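# Four arms unfold a folding crate and latch it

## Task

The collapsible crate starts flat on the floor. Unfold it so every one of its four walls stands upright and every one of its four corner latches is engaged.

## Robot and tools

Robots and cameras: four identical i2rt Big YAM arms named arm1, arm2, arm3 and arm4. Each has six revolute joints, a two-finger gripper and a wrist camera (arm1_cam_wrist to arm4_cam_wrist). When joints 1 and 6 are zero and the hand is level and pointing ahead, the wrist camera rides on top of the hand looking toward the fingertips. Two fixed room cameras are cam_high and cam_low. Reach is roughly 1.0 m from the joint1 axis.

Frames: every pose uses a single scene frame with its origin on the floor and +z up. Arm feet (base_link, x y z in m, then quaternion w x y z): arm1 at (-0.344, +0.564, +0.400), (0.769, -0.004, 0, -0.639); arm2 at (-0.347, -0.575, +0.384), (0.754, 0, 0, 0.657); arm3 at (+0.320, +0.573, +0.372), (0.627, 0.001, -0.001, -0.779); arm4 at (+0.356, -0.566, +0.334), (0.630, 0, 0, 0.777). Each foot's own +x is the direction it faces. So arm1 and arm3 stand on the +y side, arm2 and arm4 on the -y side. The 'hand' point lies between the finger pads, about 1 cm behind the tips; the fingers point along the hand's +z and open and close along its y. hand_target is where the hand would be at the joint targets currently held; under load the hand may stop short of it. Printed hand positions can be off, more so when the arm is stretched.

Tool move: each of the keys arm1..arm4 holds that robot's command; arms left out get nothing new, and their lines appear under 'as last shown'. Inside an arm's part:
- joints: absolute joint targets by name, all in radians except the gripper. joint1_rad -2.879 to 2.879 (spin about the foot, positive counter-clockwise seen from above, 0 points along the foot's +x); joint2_rad 0 to 3.141 (shoulder, 0 means upper arm aimed back, growing raises it up and forward); joint3_rad 0 to 3.019 (elbow, 0 fully folded); joint4_rad -1.692 to 1.57 (hand pitch, positive tips fingers up); joint5_rad -1.57 to 1.57 (hand yaw, positive toward the arm's right); joint6_rad -2.094 to 2.094 (hand roll, positive clockwise viewed from behind); gripper_m 0 to 0.093 m, the fingertip gap. Tolerances for 'done' are ±0.045, 0.14, 0.09, 0.055, 0.03, 0.035 rad and ±0.003 m.
- target: one absolute hand pose of 7 numbers [x, y, z, qw, qx, qy, qz], metres and unit quaternion in the scene frame, in the same layout as the printed 'hand' line. The hand travels in a straight line from its current hand_target toward it. With target, joints may contain only gripper_m.
- speed: top path speed for target, 0.002 to 0.5 m/s (default 0.25); rotation is capped at twice that in rad/s. Not allowed without target.
- min_time_s: 0.1 to 8 s, the shortest duration for that arm's joint motions.
- cameras: list of camera names, or 'all', or [] for none.
All motions of one call begin together; all hand paths in one call finish together, paced by the slowest. Hand paths take 0.5 to 10 s, an action at most 15 s. The controller keeps each step within 100 mm and 20 degrees of the measured hand pose and solves with damped IK, favouring position; expect a centimetre or more of error and overspeed near full stretch. Joint moves can swing the hand on wide arcs. A move with no arguments reports all states, images and the scene number.

Other tools: wait(seconds 0 to 10, cameras) lets time pass with no new command. zoom_image(camera, region [x0, y0, x1, y1] in pixels, top-left origin, at most 504 by 504) enlarges part of that camera's newest image (672x504). read_manual gives only licence text. finished_scene(scene = current scene number) ends the scene irreversibly; the crate must stay set up without help.

Reading results: the 'move' line lists each commanded arm with 'done' or its worst status. joint_status and hand_status: 'off_target' (stopped short, maybe still pushing); 'time_out' (the arm keeps a nearby target and pushes on; on_its_own lists such joints; send the reported position to relax it); 'not_followed' / 'joint command not followed' / 'pose unreachable' (a self- and inter-arm clearance check refused the targets, which may be retried until replaced). In on_its_own, 'held at' is a target, not a reading. Joint velocities are rad/s (gripper m/s); 'within noise' means stopped. Torques are total drive output including gravity, with offsets and noise; items 3 and 4 wrap at ±28 N m. gripper_m closed on nothing reads 0 to 0.003; gripping a hard part it reads up to 0.005 below (or up to 0.002 above) the part's width. Full squeeze starts about 0.005 below first-touch reading; release by commanding well above the reading. Images may lag the state slightly. A refused move or wait, or a stop, cancels the remaining calls of that reply in the scene.

Cautions: arms never stop on contact and keep pushing, which heats motors; MOTOR HOT appears at 85 °C and at 100 °C the arm goes limp for 30 to 60 s (statuses read limit_stop_at_motor_heat; resend targets afterwards). Never squeeze or press one arm against another, including closing a gripper on another arm's fingers; the clearance check lets fingers, gripper housings and wrist cameras collide. Paths ignore obstacles and other arms. Avoid slamming, dropping or releasing moving parts, and hard hits on fixed or heavy objects. The scene keeps running while you reason, holding the last commands.

Each tool is called after "Emit:" as name(argument=value, ...) on one line, values as JSON.

## Session

Emit:
move()

Scene clock: 0.00 s.
Joint torques (N m): no reading
Motor temperatures (°C): arm1=[27 28 28 28 23 23 25] | arm2=[24 25 23 25 28 27 25] | arm3=[26 24 27 24 26 24 27] | arm4=[25 26 26 31 26 25 27]
Heat: arm1: hottest joint2_rad 28 °C; arm2: hottest joint5_rad 28 °C; arm3: hottest joint3_rad 27 °C; arm4: hottest joint4_rad 31 °C.
Joint velocities: within noise
arm1.joint_positions: joint1_rad=-0.585 joint2_rad=+0.620 joint3_rad=+1.408 joint4_rad=-1.557 joint5_rad=+0.191 joint6_rad=-0.040 gripper_m=+0.09396
arm1.joint_status: not commanded
arm1.hand: x=-0.4494 y=+0.3976 z=+0.9080 quat_wxyz=(-0.135, -0.774, -0.490, +0.379) (m; scene frame)
arm1.hand_target: x=-0.4487 y=+0.3992 z=+0.9183 quat_wxyz=(-0.142, -0.770, -0.486, +0.388) (m; scene frame)
arm1.hand_status: not commanded
arm2.joint_positions: joint1_rad=+0.742 joint2_rad=+0.634 joint3_rad=+1.438 joint4_rad=-1.211 joint5_rad=-0.133 joint6_rad=-0.320 gripper_m=+0.09396
arm2.joint_status: not commanded
arm2.hand: x=-0.5071 y=-0.3840 z=+0.9710 quat_wxyz=(-0.284, +0.802, -0.229, -0.472) (m; scene frame)
arm2.hand_target: x=-0.5054 y=-0.3866 z=+0.9838 quat_wxyz=(-0.292, +0.795, -0.226, -0.481) (m; scene frame)
arm2.hand_status: not commanded
arm3.joint_positions: joint1_rad=+0.368 joint2_rad=+0.623 joint3_rad=+1.401 joint4_rad=-1.238 joint5_rad=-0.070 joint6_rad=+0.635 gripper_m=+0.09396
arm3.joint_status: not commanded
arm3.hand: x=+0.3681 y=+0.3300 z=+0.9365 quat_wxyz=(-0.499, -0.717, -0.455, +0.173) (m; scene frame)
arm3.hand_target: x=+0.3677 y=+0.3328 z=+0.9460 quat_wxyz=(-0.508, -0.712, -0.452, +0.176) (m; scene frame)
arm3.hand_status: not commanded
arm4.joint_positions: joint1_rad=+0.790 joint2_rad=+0.548 joint3_rad=+1.366 joint4_rad=-1.267 joint5_rad=+0.241 joint6_rad=-0.097 gripper_m=+0.09396
arm4.joint_status: not commanded
arm4.hand: x=+0.1989 y=-0.4149 z=+0.8936 quat_wxyz=(-0.270, +0.802, -0.260, -0.465) (m; scene frame)
arm4.hand_target: x=+0.2019 y=-0.4169 z=+0.9028 quat_wxyz=(-0.272, +0.796, -0.260, -0.474) (m; scene frame)
arm4.hand_status: not commanded
pictures: arm1_cam_wrist, arm2_cam_wrist, arm3_cam_wrist, arm4_cam_wrist, cam_high, cam_low

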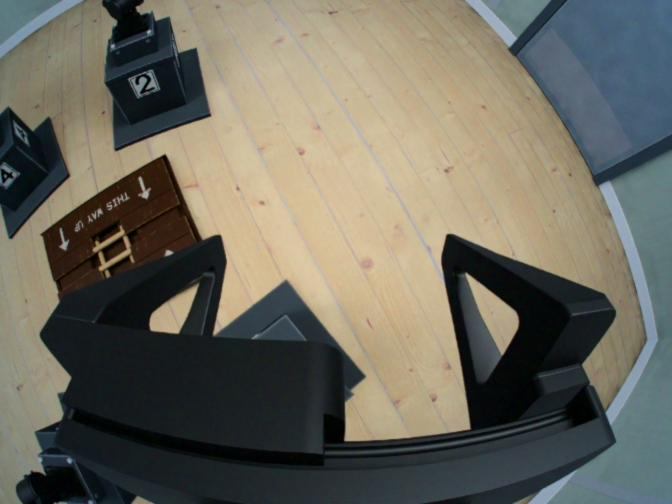

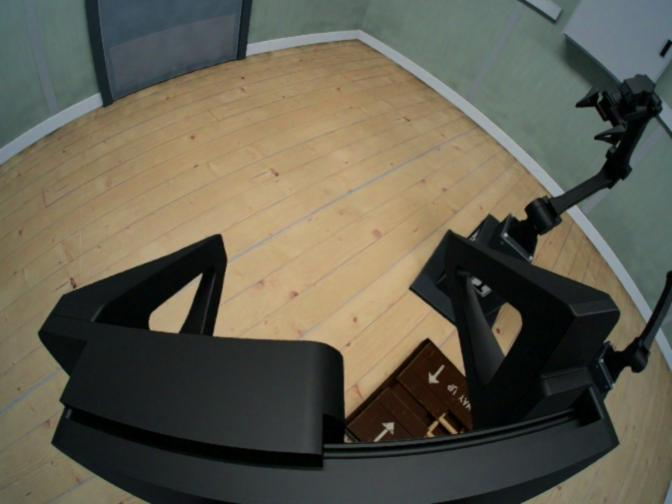

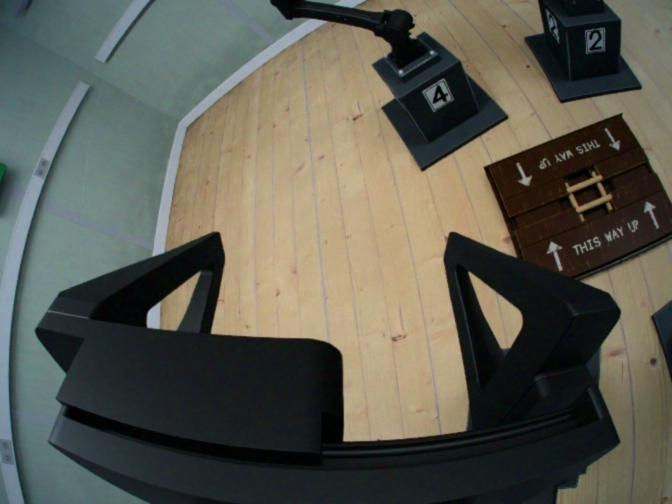

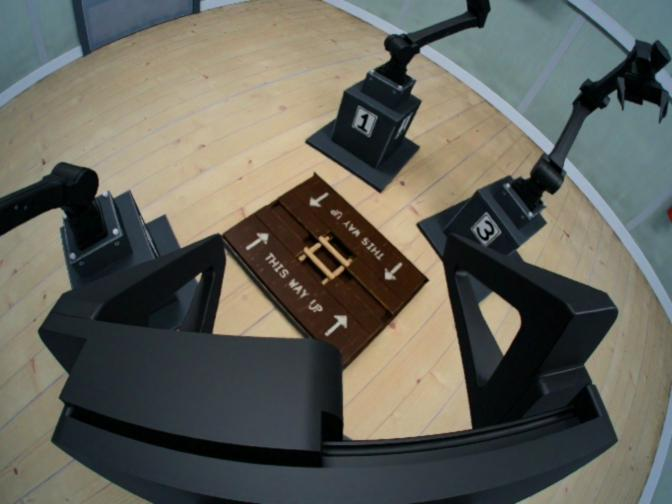

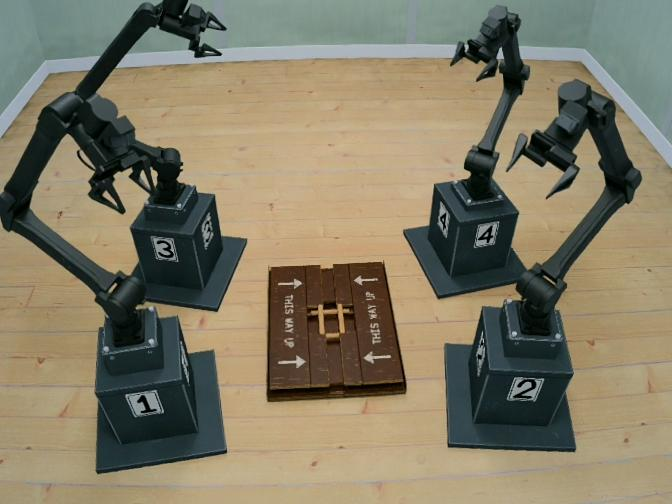

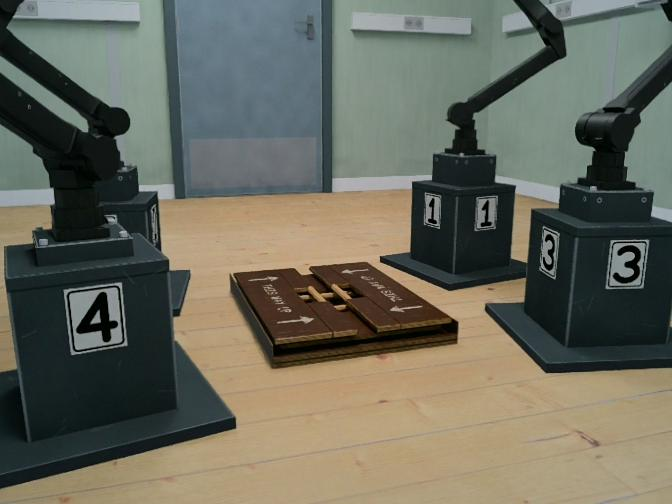

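Emit:
zoom_image(camera="cam_high", region=[240, 240, 440, 410])

Emit:
zoom_image(camera="cam_low", region=[210, 240, 480, 390])

Emit:
zoom_image(camera="arm4_cam_wrist", region=[200, 160, 450, 370])

Emit:
zoom_image(camera="arm3_cam_wrist", region=[470, 90, 672, 300])

Scaled by 2.520 from the camera's 672x504 image, which has a finer 960x720 frame.

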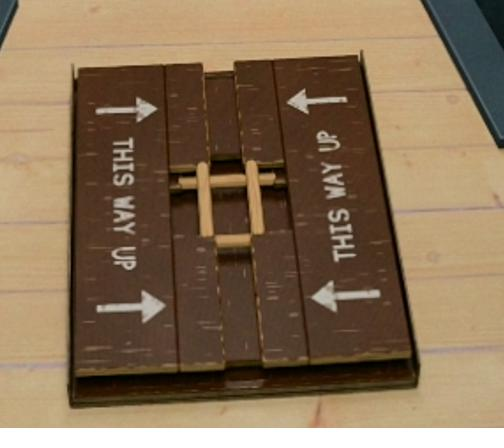

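Scaled by 1.867 from the camera's 672x504 image, which has a finer 960x720 frame.

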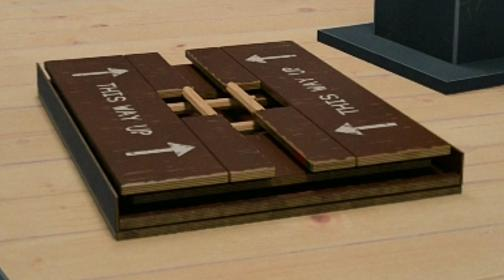

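Scaled by 2.016 from the camera's 672x504 image, which has a finer 960x720 frame.

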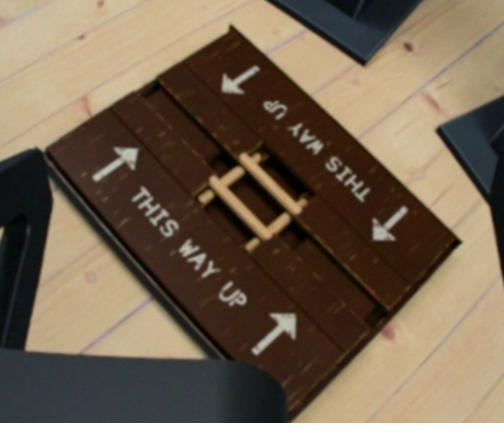

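Scaled by 2.400 from the camera's 672x504 image, which has a finer 960x720 frame.

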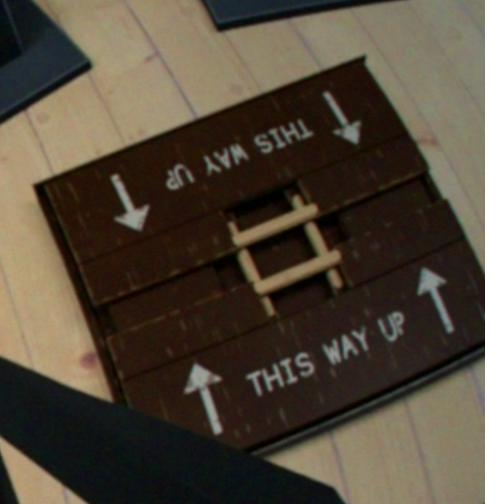

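Emit:
zoom_image(camera="cam_high", region=[80, 260, 240, 480])

Emit:
zoom_image(camera="cam_high", region=[430, 260, 590, 460])

Emit:
zoom_image(camera="cam_high", region=[120, 140, 250, 320])

Emit:
zoom_image(camera="cam_high", region=[400, 130, 540, 300])

Scaled by 2.291 from the camera's 672x504 image, which has a finer 960x720 frame.

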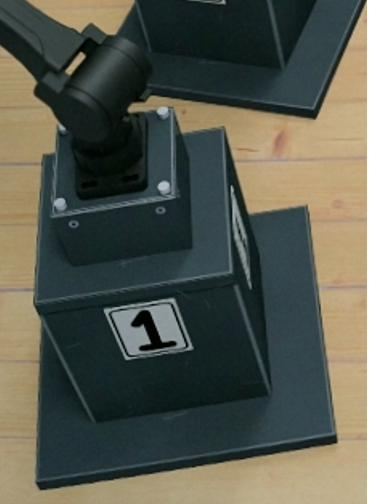

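Scaled by 2.520 from the camera's 672x504 image, which has a finer 960x720 frame.

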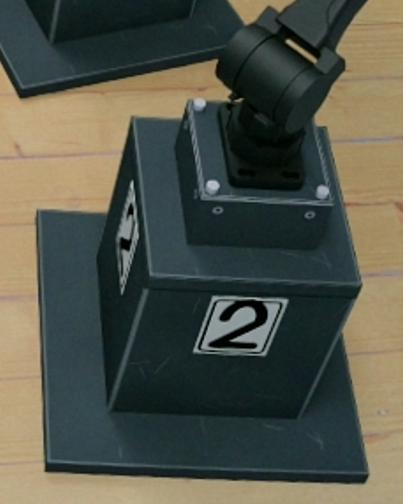

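Scaled by 2.800 from the camera's 672x504 image, which has a finer 960x720 frame.

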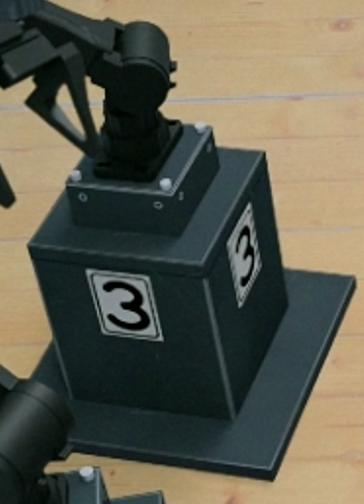

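Scaled by 2.965 from the camera's 672x504 image, which has a finer 960x720 frame.

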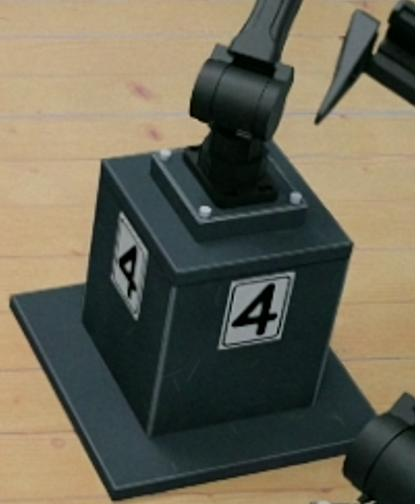

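Emit:
move(arm1={"target": [-0.02, 0.12, 0.40, 0, 0, 1, 0], "speed": 0.3}, arm4={"target": [-0.02, -0.16, 0.40, 0, 1, 0, 0], "speed": 0.3}, cameras=["arm1_cam_wrist", "arm4_cam_wrist", "cam_high", "cam_low"])

Scene clock: 47.00 s.
Joint torques (N m): arm1=[0.26 -19.31 10.25 0.27 -0.03 0.01] | arm2=[-0.03 1.26 7.82 1.83 -0.04 -0.01] | arm3=[0.09 -0.15 7.76 2.45 0.11 0.02] | arm4=[1.73 -16.5 12.83 -0.57 -0.07 -0.1]
Motor temperatures (°C): arm1=[27 28 31 28 23 23 25] | arm2=[24 25 25 25 28 26 25] | arm3=[26 24 31 24 26 23 27] | arm4=[25 26 30 31 26 25 27]
Heat: arm1: hottest joint3_rad 31 °C; arm2: hottest joint5_rad 28 °C; arm3: hottest joint3_rad 31 °C; arm4: hottest joint4_rad 31 °C.
move: arm1 off_target; arm4 off_target
Joint velocities: within noise
arm1.joint_positions: joint1_rad=+0.439 joint2_rad=+1.953 joint3_rad=+1.338 joint4_rad=-0.996 joint5_rad=+0.002 joint6_rad=-0.923 gripper_m=+0.09397
arm1.joint_status: not commanded
arm1.hand: x=-0.0364 y=+0.1353 z=+0.3889 quat_wxyz=(+0.016, -0.012, -1.000, -0.013) (m; scene frame)
arm1.hand_target: x=-0.0219 y=+0.1231 z=+0.3975 quat_wxyz=(+0.007, +0.000, -1.000, -0.002) (m; scene frame)
arm1.hand_status: off_target (0.025 m and 2.7 deg from the pose sent, 0.721 m and 121.3 deg at the start)
arm2, arm3: as last shown
arm4.joint_positions: joint1_rad=+0.525 joint2_rad=+1.871 joint3_rad=+1.417 joint4_rad=-1.144 joint5_rad=-0.003 joint6_rad=-0.792 gripper_m=+0.09396
arm4.joint_status: not commanded
arm4.hand: x=-0.0020 y=-0.1685 z=+0.3915 quat_wxyz=(+0.011, +1.000, -0.023, +0.008) (m; scene frame)
arm4.hand_target: x=-0.0152 y=-0.1598 z=+0.3976 quat_wxyz=(+0.003, +1.000, -0.010, +0.003) (m; scene frame)
arm4.hand_status: off_target (0.022 m and 3.1 deg from the pose sent, 0.597 m and 73.4 deg at the start)
pictures: arm1_cam_wrist, arm4_cam_wrist, cam_high, cam_low

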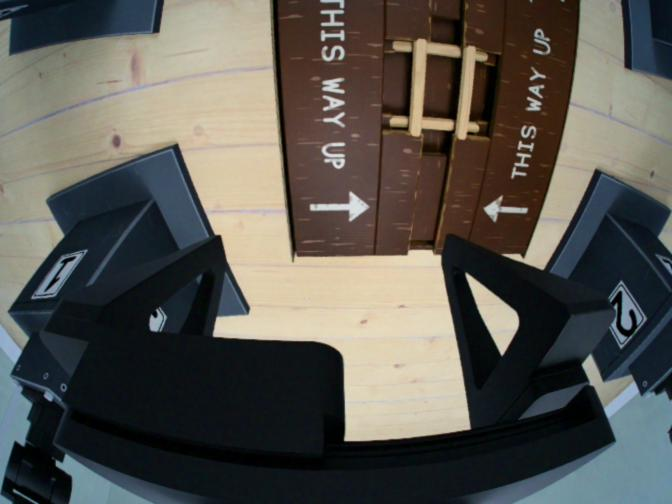

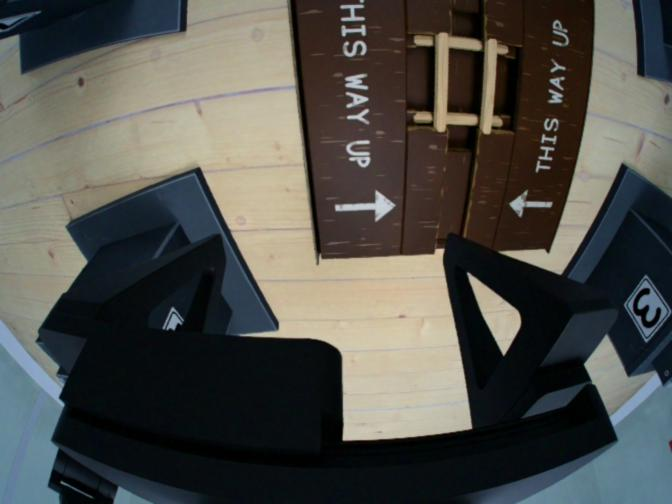

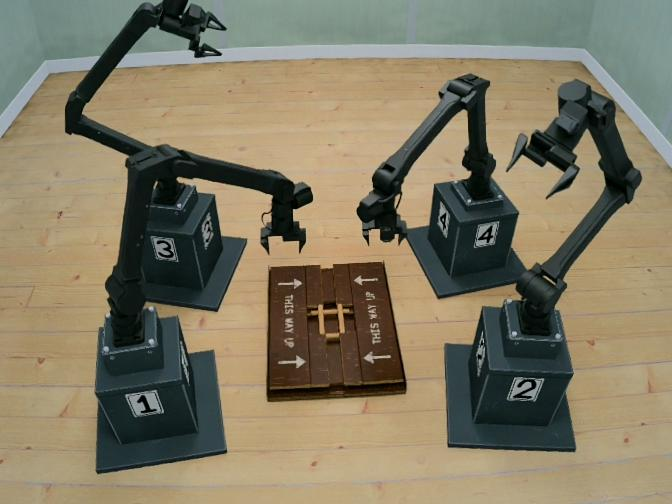

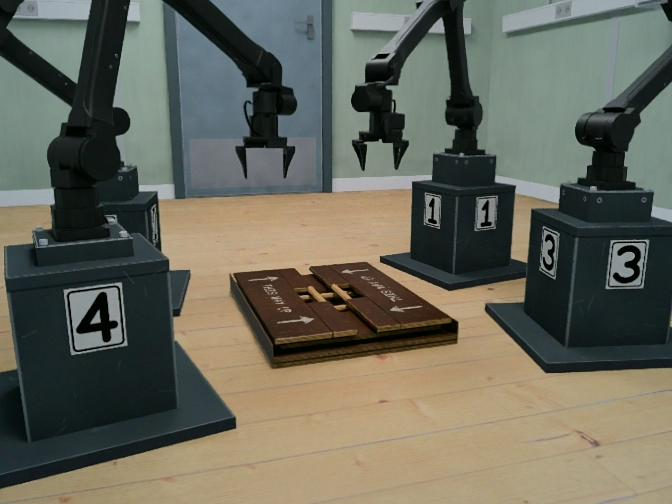

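Emit:
zoom_image(camera="arm1_cam_wrist", region=[350, 0, 520, 170])

Emit:
zoom_image(camera="arm4_cam_wrist", region=[290, 0, 600, 270])

Emit:
zoom_image(camera="arm1_cam_wrist", region=[260, 120, 560, 270])

Emit:
zoom_image(camera="cam_low", region=[220, 250, 350, 380])

Emit:
zoom_image(camera="cam_low", region=[340, 260, 470, 380])

Scaled by 2.965 from the camera's 672x504 image, which has a finer 960x720 frame.

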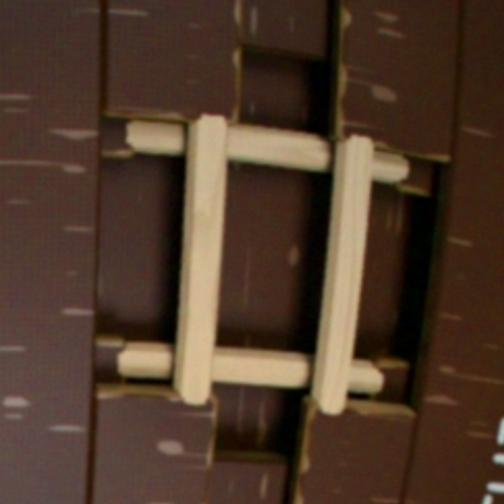

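Scaled by 1.626 from the camera's 672x504 image, which has a finer 960x720 frame.

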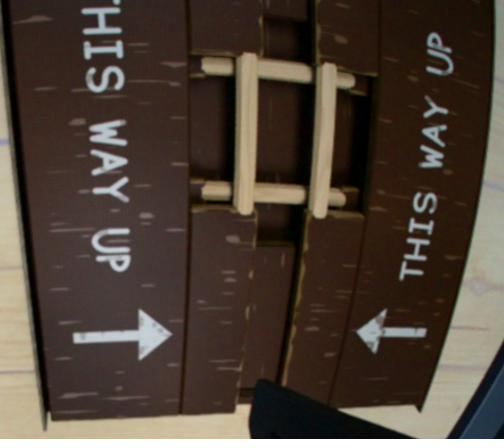

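Scaled by 1.680 from the camera's 672x504 image, which has a finer 960x720 frame.

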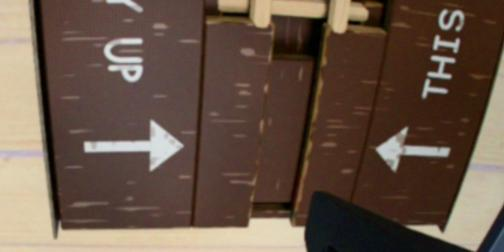

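Scaled by 3.877 from the camera's 672x504 image, which has a finer 960x720 frame.

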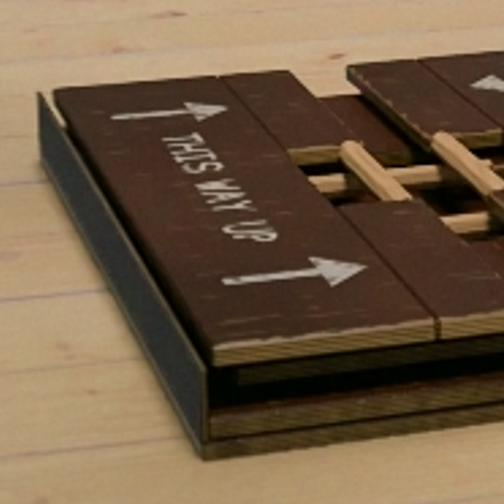

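Scaled by 3.877 from the camera's 672x504 image, which has a finer 960x720 frame.

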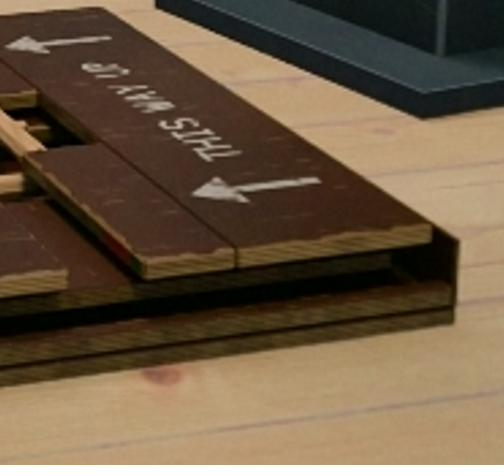

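Emit:
move(arm1={"target": [-0.024, 0.027, 0.168, 0, 0, 1, 0], "speed": 0.25, "joints": {"gripper_m": 0.05}}, cameras=["arm1_cam_wrist", "cam_low", "cam_high"])

Scene clock: 72.77 s.
Joint torques (N m): arm1=[-1.14 -24.53 8.09 0.43 -0.01 -0.02] | arm2=[-0.03 1.2 7.8 1.83 -0.04 -0.01] | arm3=[-1.14 0.38 7.75 2.4 0.12 0.01] | arm4=[2.32 -16.32 12.83 -0.58 -0.08 -0.11]
Motor temperatures (°C): arm1=[27 30 34 28 23 23 25] | arm2=[24 25 25 25 28 26 25] | arm3=[26 24 32 24 26 23 27] | arm4=[25 27 32 31 26 25 27]
Heat: arm1: hottest joint3_rad 34 °C; arm2: hottest joint5_rad 28 °C; arm3: hottest joint3_rad 32 °C; arm4: hottest joint3_rad 32 °C.
move: arm1 off_target
Joint velocities: within noise
arm1.joint_positions: joint1_rad=+0.361 joint2_rad=+2.502 joint3_rad=+1.634 joint4_rad=-0.735 joint5_rad=-0.007 joint6_rad=-1.018 gripper_m=+0.05006
arm1.joint_status: all done
arm1.hand: x=-0.0309 y=+0.0464 z=+0.1636 quat_wxyz=(+0.008, -0.003, -1.000, -0.013) (m; scene frame)
arm1.hand_target: x=-0.0263 y=+0.0291 z=+0.1678 quat_wxyz=(+0.000, +0.000, -1.000, -0.001) (m; scene frame)
arm1.hand_status: off_target (0.021 m and 1.8 deg from the pose sent, 0.246 m and 2.7 deg at the start)
arm2, arm3: as last shown
arm4.joint_positions: joint1_rad=+0.524 joint2_rad=+1.871 joint3_rad=+1.417 joint4_rad=-1.144 joint5_rad=-0.003 joint6_rad=-0.794 gripper_m=+0.09396
arm4.joint_status: not commanded
arm4.hand: x=-0.0014 y=-0.1679 z=+0.3915 quat_wxyz=(+0.011, +1.000, -0.023, +0.008) (m; scene frame)
arm4.hand_target: x=-0.0146 y=-0.1592 z=+0.3976 quat_wxyz=(+0.003, +1.000, -0.010, +0.003) (m; scene frame)
arm4.hand_status: not commanded
pictures: arm1_cam_wrist, cam_high, cam_low

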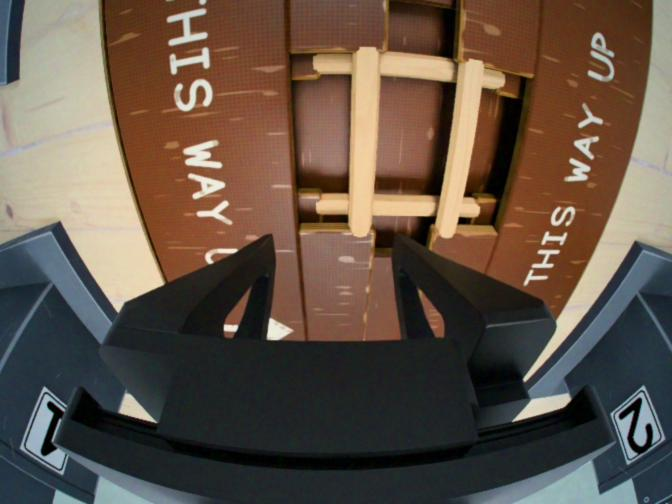

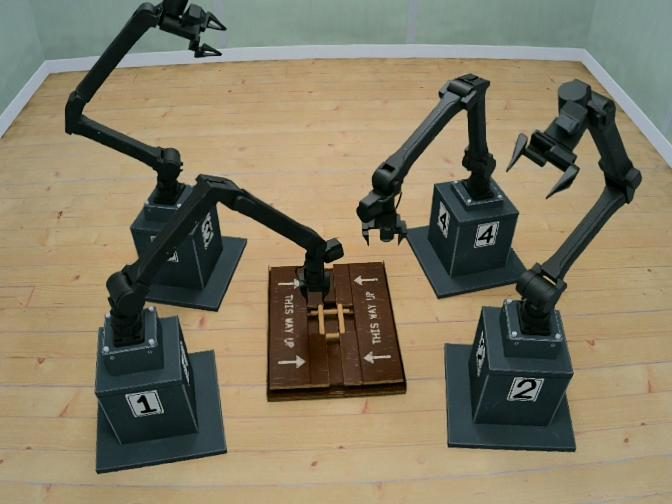

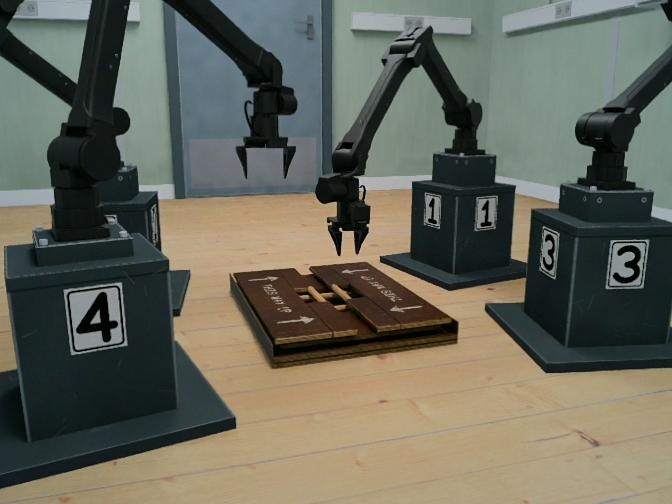

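Emit:
move(arm1={"target": [-0.025, 0.0135, 0.114, 0, 0, 1, 0], "speed": 0.2}, cameras=["arm1_cam_wrist"])

Scene clock: 83.93 s.
Joint torques (N m): arm1=[-0.97 -25.11 7.83 0.54 0.04 -0.04] | arm2=[-0.09 1.26 7.82 1.83 -0.04 -0.01] | arm3=[-0.73 0.03 7.79 2.5 0.14 -0.02] | arm4=[2.37 -16.32 12.83 -0.58 -0.08 -0.11]
Motor temperatures (°C): arm1=[27 30 34 28 23 23 25] | arm2=[24 25 26 25 28 26 25] | arm3=[26 24 32 24 26 23 27] | arm4=[25 28 33 31 26 25 27]
Heat: arm1: hottest joint3_rad 34 °C; arm2: hottest joint5_rad 28 °C; arm3: hottest joint3_rad 32 °C; arm4: hottest joint3_rad 33 °C.
move: arm1 off_target
Joint velocities: within noise
arm1.joint_positions: joint1_rad=+0.355 joint2_rad=+2.637 joint3_rad=+1.746 joint4_rad=-0.713 joint5_rad=-0.007 joint6_rad=-1.028 gripper_m=+0.05006
arm1.joint_status: not commanded
arm1.hand: x=-0.0278 y=+0.0332 z=+0.1102 quat_wxyz=(+0.009, -0.002, -1.000, -0.014) (m; scene frame)
arm1.hand_target: x=-0.0233 y=+0.0152 z=+0.1144 quat_wxyz=(+0.000, +0.001, -1.000, +0.000) (m; scene frame)
arm1.hand_status: off_target (0.020 m and 1.9 deg from the pose sent, 0.060 m and 1.8 deg at the start)
arm2, arm3, arm4: as last shown
pictures: arm1_cam_wrist

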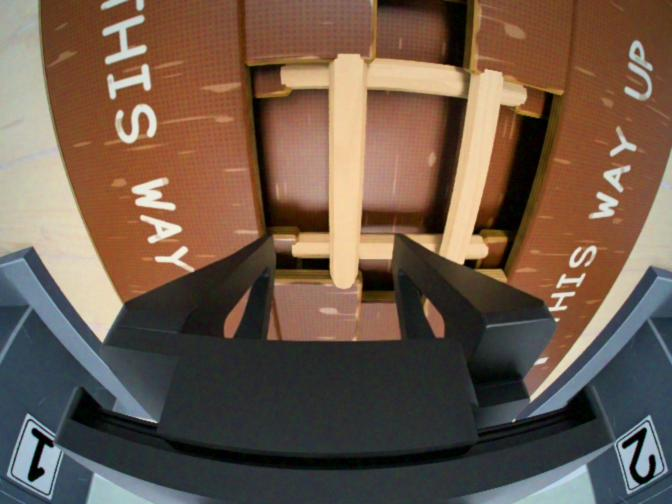

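Emit:
move(arm1={"target": [-0.021, 0.0113, 0.065, 0, 0, 1, 0], "speed": 0.15}, cameras=["arm1_cam_wrist", "cam_low"])

Scene clock: 87.50 s.
Joint torques (N m): arm1=[-1.08 -25.88 7.82 0.59 0.02 0.01] | arm2=[-0.09 1.26 7.82 1.83 -0.04 -0.01] | arm3=[-0.44 -0.5 8.01 2.35 0.11 0] | arm4=[2.37 -16.38 12.83 -0.57 -0.08 -0.11]
Motor temperatures (°C): arm1=[27 30 34 28 23 23 25] | arm2=[24 25 26 25 28 26 25] | arm3=[26 24 32 24 26 23 27] | arm4=[25 28 33 31 26 25 27]
Heat: arm1: hottest joint3_rad 34 °C; arm2: hottest joint5_rad 28 °C; arm3: hottest joint3_rad 32 °C; arm4: hottest joint3_rad 33 °C.
move: arm1 off_target
Joint velocities: within noise
arm1.joint_positions: joint1_rad=+0.355 joint2_rad=+2.751 joint3_rad=+1.835 joint4_rad=-0.689 joint5_rad=-0.007 joint6_rad=-1.028 gripper_m=+0.05006
arm1.joint_status: not commanded
arm1.hand: x=-0.0259 y=+0.0293 z=+0.0623 quat_wxyz=(+0.009, -0.002, -1.000, -0.014) (m; scene frame)
arm1.hand_target: x=-0.0211 y=+0.0117 z=+0.0657 quat_wxyz=(+0.000, +0.000, -1.000, +0.001) (m; scene frame)
arm1.hand_status: off_target (0.019 m and 1.9 deg from the pose sent, 0.051 m and 1.9 deg at the start)
arm2, arm3, arm4: as last shown
pictures: arm1_cam_wrist, cam_low

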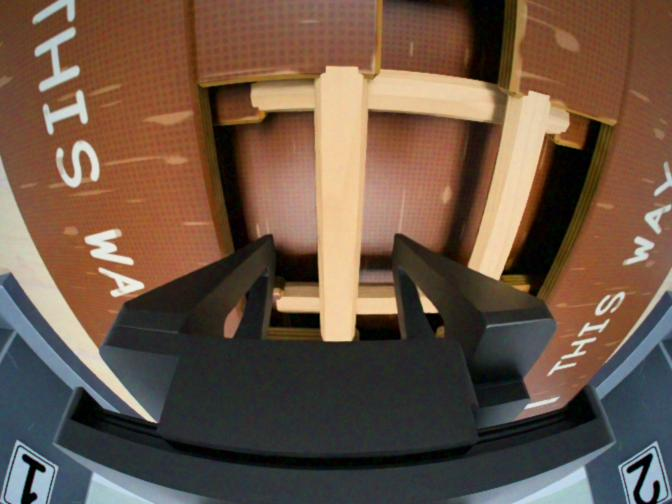

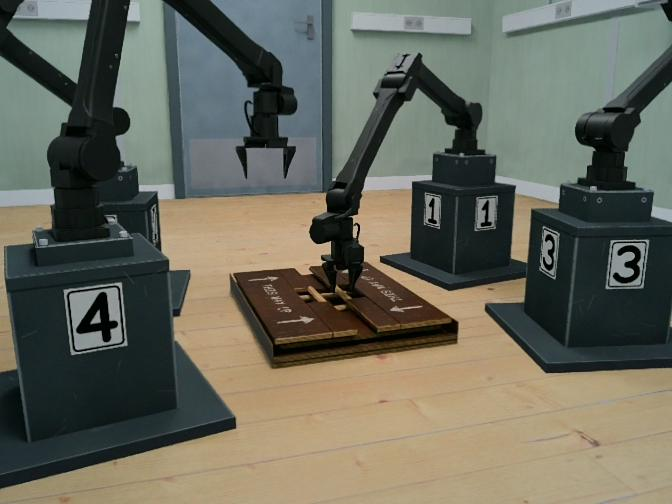

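Emit:
move(arm1={"joints": {"gripper_m": 0.014}}, cameras=["arm1_cam_wrist"])

Scene clock: 96.23 s.
Joint torques (N m): arm1=[-0.91 -25.64 7.39 0.55 0.04 -0.06] | arm2=[-0.03 1.2 7.82 1.83 -0.04 -0.01] | arm3=[-0.73 -0.09 7.82 2.37 0.11 0.01] | arm4=[2.37 -16.32 12.83 -0.57 -0.08 -0.11]
Motor temperatures (°C): arm1=[27 31 33 28 23 23 25] | arm2=[24 25 26 25 28 26 25] | arm3=[26 24 32 24 26 23 27] | arm4=[25 28 33 31 26 25 27]
Heat: arm1: hottest joint3_rad 33 °C; arm2: hottest joint5_rad 28 °C; arm3: hottest joint3_rad 32 °C; arm4: hottest joint3_rad 33 °C.
move: arm1 done
Joint velocities: within noise
arm1.joint_positions: joint1_rad=+0.352 joint2_rad=+2.751 joint3_rad=+1.838 joint4_rad=-0.687 joint5_rad=-0.007 joint6_rad=-1.028 gripper_m=+0.01430
arm1.joint_status: all done
arm1.hand: x=-0.0265 y=+0.0265 z=+0.0630 quat_wxyz=(+0.007, -0.003, -1.000, -0.012) (m; scene frame)
arm1.hand_target: x=-0.0227 y=+0.0106 z=+0.0658 quat_wxyz=(+0.000, -0.002, -1.000, +0.001) (m; scene frame)
arm1.hand_status: not commanded
arm2, arm3, arm4: as last shown
pictures: arm1_cam_wrist

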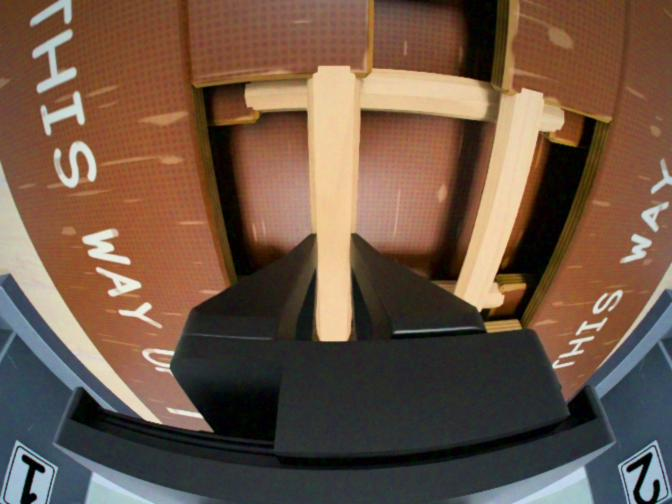

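Emit:
move(arm1={"joints": {"gripper_m": 0.006}}, cameras=[])

Scene clock: 97.47 s.
Joint torques (N m): arm1=[-0.79 -26.23 7.51 0.79 0.01 -0.03] | arm2=[-0.03 1.26 7.82 1.8 -0.03 -0.01] | arm3=[-0.56 0.15 7.84 2.37 0.11 -0.03] | arm4=[2.37 -16.32 12.82 -0.57 -0.08 -0.11]
Motor temperatures (°C): arm1=[27 31 33 28 23 23 25] | arm2=[24 25 26 25 28 26 25] | arm3=[26 24 32 24 26 23 27] | arm4=[25 28 33 31 26 25 27]
Heat: arm1: hottest joint3_rad 33 °C; arm2: hottest joint5_rad 28 °C; arm3: hottest joint3_rad 32 °C; arm4: hottest joint3_rad 33 °C.
move: arm1 off_target
Joint velocities: within noise
arm1.joint_positions: joint1_rad=+0.352 joint2_rad=+2.751 joint3_rad=+1.838 joint4_rad=-0.687 joint5_rad=-0.007 joint6_rad=-1.028 gripper_m=+0.01178
arm1.joint_status: gripper_m off_target (ended at +0.01180, target +0.00600)
arm1.hand: x=-0.0265 y=+0.0265 z=+0.0630 quat_wxyz=(+0.007, -0.003, -1.000, -0.012) (m; scene frame)
arm1.hand_target: x=-0.0227 y=+0.0106 z=+0.0658 quat_wxyz=(+0.000, -0.002, -1.000, +0.001) (m; scene frame)
arm1.hand_status: not commanded
arm2, arm3, arm4: as last shown
pictures: none
No camera images: "cameras" was empty.

Emit:
move(arm1={"target": [-0.0225, 0.024, 0.129, 0, 0, 0.9848, -0.1736], "speed": 0.12}, cameras=["arm1_cam_wrist", "cam_low"])

Scene clock: 113.77 s.
Joint torques (N m): arm1=[0.73 -25.41 3.86 1.76 0.29 0.23] | arm2=[-0.09 1.26 7.82 1.83 -0.04 -0.01] | arm3=[-0.38 0.03 7.75 2.36 0.14 0] | arm4=[2.37 -16.32 12.83 -0.57 -0.08 -0.11]
Motor temperatures (°C): arm1=[27 32 33 28 23 23 25] | arm2=[24 25 26 25 27 26 25] | arm3=[26 24 32 24 26 23 27] | arm4=[25 28 34 31 26 25 27]
Heat: arm1: hottest joint3_rad 33 °C; arm2: hottest joint5_rad 27 °C; arm3: hottest joint3_rad 32 °C; arm4: hottest joint3_rad 34 °C.
move: arm1 done
Joint velocities: within noise
arm1.joint_positions: joint1_rad=+0.399 joint2_rad=+2.536 joint3_rad=+1.471 joint4_rad=-0.235 joint5_rad=+0.174 joint6_rad=-1.028 gripper_m=+0.00607
arm1.joint_status: not commanded
arm1.on_its_own: gripper_m moved -0.00571 to your old target +0.00600
arm1.hand: x=-0.0279 y=+0.0265 z=+0.1209 quat_wxyz=(+0.004, +0.009, -0.987, +0.163) (m; scene frame)
arm1.hand_target: x=-0.0206 y=+0.0254 z=+0.1277 quat_wxyz=(-0.003, +0.005, -0.985, +0.171) (m; scene frame)
arm1.hand_status: done (0.010 m and 1.7 deg from the pose sent, 0.066 m and 21.3 deg at the start)
arm2, arm3, arm4: as last shown
pictures: arm1_cam_wrist, cam_low

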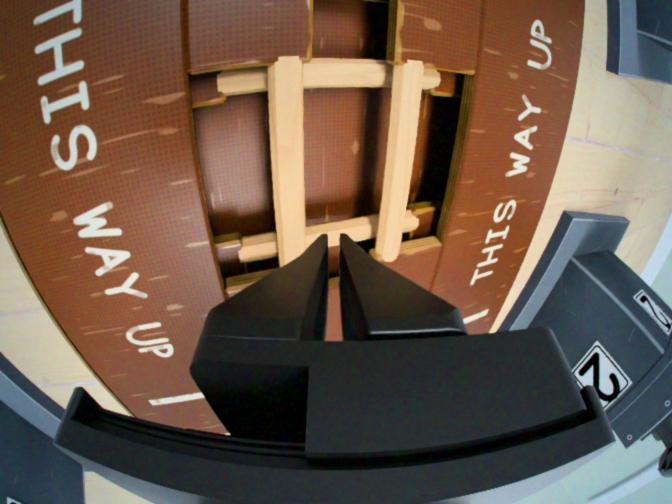

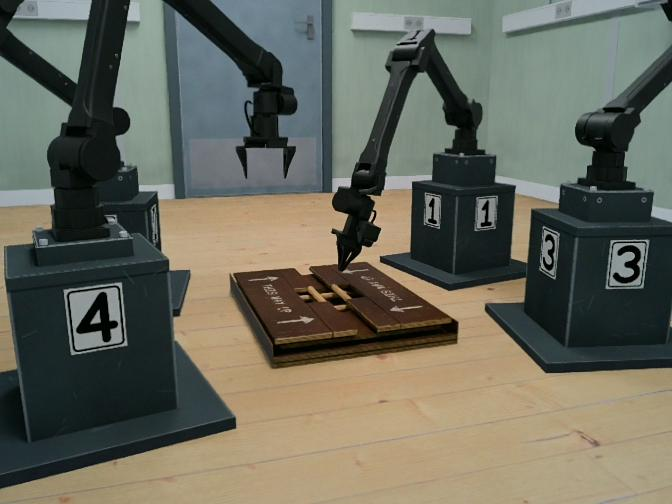

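Emit:
move(arm1={"target": [-0.021, 0.0113, 0.115, 0, 0, 1, 0], "speed": 0.2, "joints": {"gripper_m": 0.05}}, cameras=[])

Emit:
move(arm1={"target": [-0.021, 0.0113, 0.052, 0, 0, 1, 0], "speed": 0.15}, cameras=["arm1_cam_wrist"])

Scene clock: 118.60 s.
Joint torques (N m): arm1=[-1.96 -24.94 8.12 0.39 0.04 -0.06] | arm2=[-0.09 1.32 7.82 1.81 -0.04 -0.01] | arm3=[-0.73 0.15 7.94 2.36 0.16 -0.02] | arm4=[2.37 -16.32 12.83 -0.55 -0.08 -0.11]
Motor temperatures (°C): arm1=[27 32 33 28 23 23 25] | arm2=[24 25 26 25 27 26 25] | arm3=[26 24 32 24 26 23 27] | arm4=[25 29 34 30 26 25 27]
Heat: arm1: hottest joint3_rad 33 °C; arm2: hottest joint5_rad 27 °C; arm3: hottest joint3_rad 32 °C; arm4: hottest joint3_rad 34 °C.
move: arm1 off_target
Joint velocities: within noise
arm1.joint_positions: joint1_rad=+0.352 joint2_rad=+2.633 joint3_rad=+1.759 joint4_rad=-0.712 joint5_rad=-0.001 joint6_rad=-1.028 gripper_m=+0.04994
arm1.joint_status: all done
arm1.hand: x=-0.0253 y=+0.0233 z=+0.1162 quat_wxyz=(+0.006, -0.003, -1.000, -0.003) (m; scene frame)
arm1.hand_target: x=-0.0237 y=+0.0101 z=+0.1153 quat_wxyz=(+0.002, -0.002, -1.000, +0.002) (m; scene frame)
arm1.hand_status: off_target (0.013 m and 0.9 deg from the pose sent, 0.018 m and 18.7 deg at the start)
arm2.joint_positions: joint1_rad=+0.742 joint2_rad=+0.634 joint3_rad=+1.438 joint4_rad=-1.211 joint5_rad=-0.133 joint6_rad=-0.320 gripper_m=+0.09396
arm2.joint_status: not commanded
arm2.hand: x=-0.5071 y=-0.3840 z=+0.9710 quat_wxyz=(-0.284, +0.802, -0.229, -0.472) (m; scene frame)
arm2.hand_target: x=-0.5054 y=-0.3866 z=+0.9838 quat_wxyz=(-0.292, +0.795, -0.226, -0.481) (m; scene frame)
arm2.hand_status: not commanded
arm3.joint_positions: joint1_rad=+0.368 joint2_rad=+0.623 joint3_rad=+1.401 joint4_rad=-1.238 joint5_rad=-0.070 joint6_rad=+0.635 gripper_m=+0.09396
arm3.joint_status: not commanded
arm3.hand: x=+0.3681 y=+0.3300 z=+0.9365 quat_wxyz=(-0.499, -0.717, -0.455, +0.173) (m; scene frame)
arm3.hand_target: x=+0.3677 y=+0.3328 z=+0.9460 quat_wxyz=(-0.508, -0.712, -0.452, +0.176) (m; scene frame)
arm3.hand_status: not commanded
arm4: as last shown
pictures: none
No camera images: "cameras" was empty.

Scene clock: 120.03 s.
Joint torques (N m): arm1=[-0.26 -25.7 7.45 0.65 -0.02 -0.04] | arm2=[-0.09 1.26 7.82 1.83 -0.04 -0.01] | arm3=[-0.91 -0.15 7.69 2.5 0.14 -0.03] | arm4=[2.37 -16.38 12.83 -0.57 -0.08 -0.11]
Motor temperatures (°C): arm1=[27 32 33 28 23 23 25] | arm2=[24 25 26 25 27 26 25] | arm3=[26 24 32 24 26 23 27] | arm4=[25 29 34 30 26 25 27]
Heat: arm1: hottest joint3_rad 33 °C; arm2: hottest joint5_rad 27 °C; arm3: hottest joint3_rad 32 °C; arm4: hottest joint3_rad 34 °C.
move: arm1 off_target
Joint velocities: within noise
arm1.joint_positions: joint1_rad=+0.355 joint2_rad=+2.783 joint3_rad=+1.856 joint4_rad=-0.683 joint5_rad=-0.006 joint6_rad=-1.026 gripper_m=+0.04994
arm1.joint_status: not commanded
arm1.hand: x=-0.0272 y=+0.0307 z=+0.0477 quat_wxyz=(+0.010, -0.003, -1.000, -0.015) (m; scene frame)
arm1.hand_target: x=-0.0201 y=+0.0135 z=+0.0525 quat_wxyz=(+0.001, +0.001, -1.000, +0.000) (m; scene frame)
arm1.hand_status: off_target (0.021 m and 2.1 deg from the pose sent, 0.065 m and 0.9 deg at the start)
arm2, arm3, arm4: as last shown
pictures: arm1_cam_wrist

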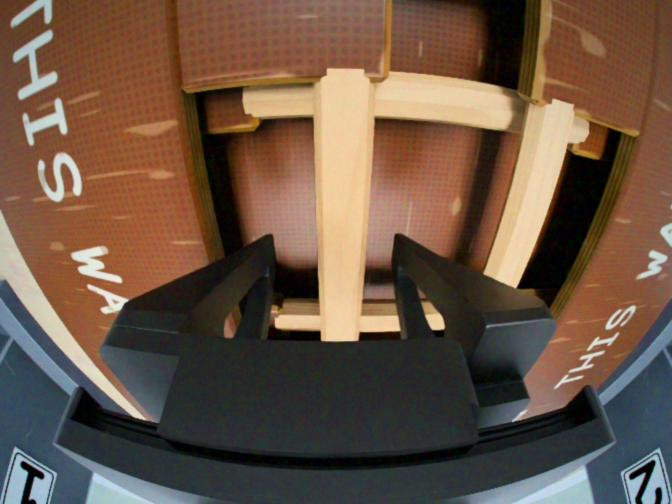

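Emit:
move(arm1={"target": [-0.021, 0.0113, 0.044, 0, 0, 1, 0], "speed": 0.1}, cameras=[])

Emit:
move(arm1={"joints": {"gripper_m": 0.006}}, cameras=["arm1_cam_wrist"])

Scene clock: 123.27 s.
Joint torques (N m): arm1=[-0.56 -24.59 7.56 0.99 0 -0.02] | arm2=[-0.15 1.26 7.83 1.84 -0.03 -0.01] | arm3=[-0.79 0.62 7.86 2.36 0.13 -0.02] | arm4=[2.32 -16.38 12.83 -0.57 -0.08 -0.11]
Motor temperatures (°C): arm1=[27 32 33 28 23 23 25] | arm2=[24 25 26 25 27 26 25] | arm3=[26 24 32 24 26 23 27] | arm4=[25 29 34 30 26 25 27]
Heat: arm1: hottest joint3_rad 33 °C; arm2: hottest joint5_rad 27 °C; arm3: hottest joint3_rad 32 °C; arm4: hottest joint3_rad 34 °C.
move: arm1 off_target
Joint velocities: within noise
arm1.joint_positions: joint1_rad=+0.355 joint2_rad=+2.788 joint3_rad=+1.871 joint4_rad=-0.683 joint5_rad=-0.006 joint6_rad=-1.026 gripper_m=+0.04994
arm1.joint_status: not commanded
arm1.hand: x=-0.0240 y=+0.0254 z=+0.0484 quat_wxyz=(+0.008, -0.003, -1.000, -0.011) (m; scene frame)
arm1.hand_target: x=-0.0211 y=+0.0117 z=+0.0446 quat_wxyz=(+0.000, +0.000, -1.000, +0.000) (m; scene frame)
arm1.hand_status: off_target (0.015 m and 1.5 deg from the pose sent, 0.021 m and 2.1 deg at the start)
arm2, arm3: as last shown
arm4.joint_positions: joint1_rad=+0.524 joint2_rad=+1.871 joint3_rad=+1.417 joint4_rad=-1.144 joint5_rad=-0.003 joint6_rad=-0.794 gripper_m=+0.09396
arm4.joint_status: not commanded
arm4.hand: x=-0.0014 y=-0.1679 z=+0.3915 quat_wxyz=(+0.011, +1.000, -0.023, +0.008) (m; scene frame)
arm4.hand_target: x=-0.0146 y=-0.1592 z=+0.3976 quat_wxyz=(+0.003, +1.000, -0.010, +0.003) (m; scene frame)
arm4.hand_status: not commanded
pictures: none
No camera images: "cameras" was empty.

Scene clock: 123.87 s.
Joint torques (N m): arm1=[-1.38 -24.59 7.69 1.05 0.03 -0.02] | arm2=[-0.03 1.26 7.82 1.84 -0.03 -0.01] | arm3=[-0.62 0.21 7.95 2.33 0.11 -0.02] | arm4=[2.32 -16.32 12.82 -0.57 -0.08 -0.11]
Motor temperatures (°C): arm1=[27 32 33 28 23 23 25] | arm2=[24 25 26 25 27 26 25] | arm3=[26 24 32 24 26 23 27] | arm4=[25 29 34 30 26 25 27]
Heat: arm1: hottest joint3_rad 33 °C; arm2: hottest joint5_rad 27 °C; arm3: hottest joint3_rad 32 °C; arm4: hottest joint3_rad 34 °C.
move: arm1 off_target
Joint velocities: within noise
arm1.joint_positions: joint1_rad=+0.355 joint2_rad=+2.789 joint3_rad=+1.871 joint4_rad=-0.686 joint5_rad=-0.010 joint6_rad=-1.023 gripper_m=+0.01723
arm1.joint_status: gripper_m off_target (ended at +0.01727, target +0.00600)
arm1.hand: x=-0.0241 y=+0.0271 z=+0.0475 quat_wxyz=(+0.007, -0.004, -1.000, -0.014) (m; scene frame)
arm1.hand_target: x=-0.0207 y=+0.0121 z=+0.0444 quat_wxyz=(-0.001, -0.002, -1.000, +0.000) (m; scene frame)
arm1.hand_status: not commanded
arm2, arm3, arm4: as last shown
pictures: arm1_cam_wrist

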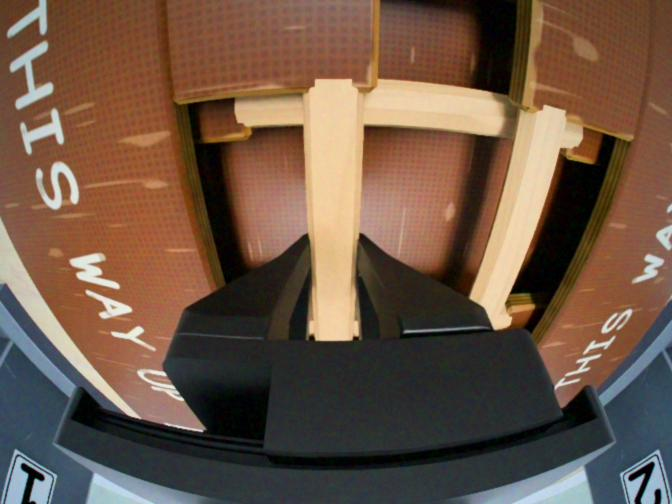

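Emit:
move(arm1={"target": [-0.021, 0.033, 0.116, 0, 0, 0.9848, -0.1736], "speed": 0.12}, cameras=["arm1_cam_wrist", "cam_low"])

Scene clock: 128.33 s.
Joint torques (N m): arm1=[0.21 -25.47 3.26 1.72 0.6 0.14] | arm2=[-0.09 1.26 7.83 1.84 -0.04 -0.01] | arm3=[-0.21 -0.15 7.87 2.36 0.17 0.02] | arm4=[2.37 -16.38 12.83 -0.57 -0.08 -0.11]
Motor temperatures (°C): arm1=[27 32 33 28 23 23 25] | arm2=[24 25 26 25 27 26 25] | arm3=[26 24 32 24 26 23 27] | arm4=[25 29 34 30 26 25 26]
Heat: arm1: hottest joint3_rad 33 °C; arm2: hottest joint5_rad 27 °C; arm3: hottest joint3_rad 32 °C; arm4: hottest joint3_rad 34 °C.
move: arm1 off_target
Joint velocities: within noise
arm1.joint_positions: joint1_rad=+0.410 joint2_rad=+2.564 joint3_rad=+1.471 joint4_rad=-0.209 joint5_rad=+0.172 joint6_rad=-0.995 gripper_m=+0.01723
arm1.joint_status: not commanded
arm1.hand: x=-0.0250 y=+0.0344 z=+0.1060 quat_wxyz=(+0.000, -0.002, -0.987, +0.162) (m; scene frame)
arm1.hand_target: x=-0.0203 y=+0.0327 z=+0.1153 quat_wxyz=(-0.002, -0.002, -0.985, +0.172) (m; scene frame)
arm1.hand_status: off_target (0.011 m and 1.4 deg from the pose sent, 0.069 m and 21.6 deg at the start)
arm2, arm3, arm4: as last shown
pictures: arm1_cam_wrist, cam_low

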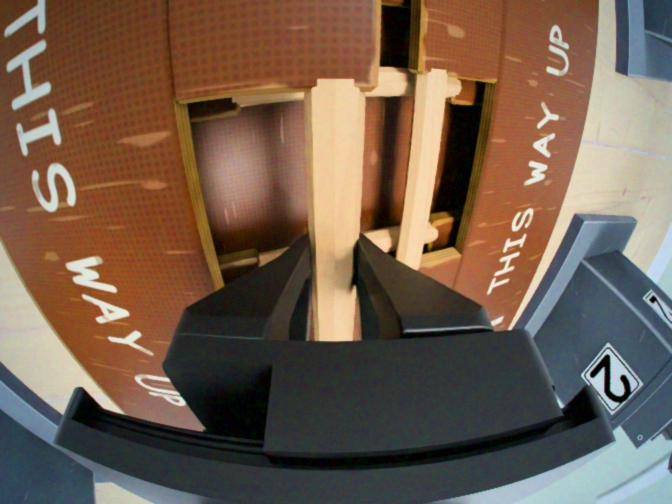

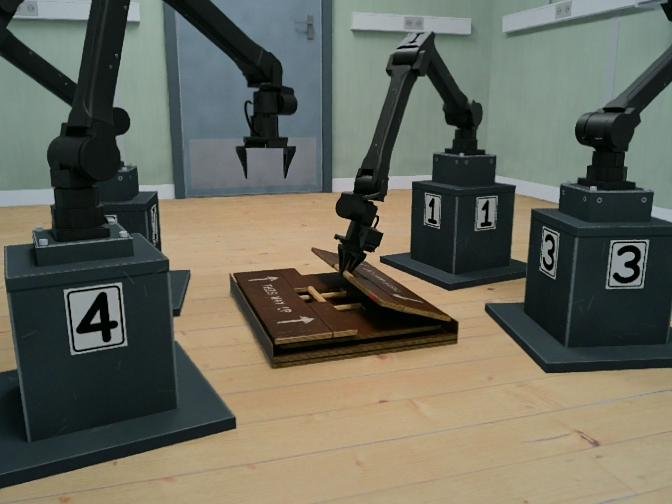

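Emit:
move(arm1={"target": [-0.021, 0.083, 0.185, 0, 0, 0.9239, -0.3827], "speed": 0.15}, cameras=["arm1_cam_wrist", "cam_low"])

Scene clock: 131.90 s.
Joint torques (N m): arm1=[0.56 -22.12 1.98 2.3 0.67 0.04] | arm2=[-0.09 1.26 7.8 1.84 -0.04 -0.01] | arm3=[-0.44 0.09 7.87 2.48 0.11 0] | arm4=[2.37 -16.38 12.83 -0.57 -0.08 -0.11]
Motor temperatures (°C): arm1=[27 32 32 28 23 23 25] | arm2=[24 25 26 25 27 26 25] | arm3=[26 24 32 24 26 23 27] | arm4=[25 29 34 30 26 25 26]
Heat: arm1: hottest joint2_rad 32 °C; arm2: hottest joint5_rad 27 °C; arm3: hottest joint3_rad 32 °C; arm4: hottest joint3_rad 34 °C.
move: arm1 done
Joint velocities: within noise
arm1.joint_positions: joint1_rad=+0.534 joint2_rad=+2.406 joint3_rad=+1.086 joint4_rad=+0.379 joint5_rad=+0.478 joint6_rad=-0.998 gripper_m=+0.01723
arm1.joint_status: not commanded
arm1.hand: x=-0.0254 y=+0.0754 z=+0.1806 quat_wxyz=(+0.001, -0.004, -0.926, +0.378) (m; scene frame)
arm1.hand_target: x=-0.0218 y=+0.0802 z=+0.1857 quat_wxyz=(+0.001, +0.004, -0.923, +0.384) (m; scene frame)
arm1.hand_status: done (0.010 m and 0.7 deg from the pose sent, 0.093 m and 26.4 deg at the start)
arm2, arm3, arm4: as last shown
pictures: arm1_cam_wrist, cam_low

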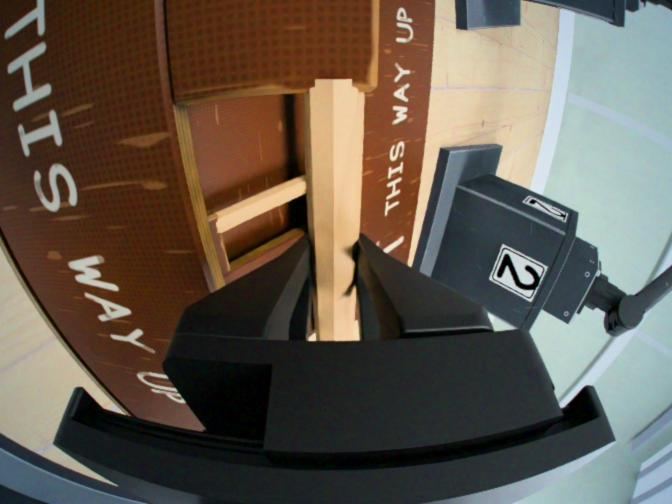

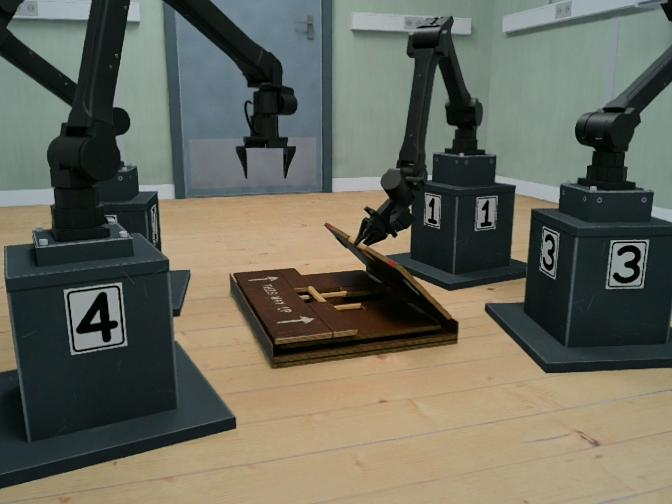

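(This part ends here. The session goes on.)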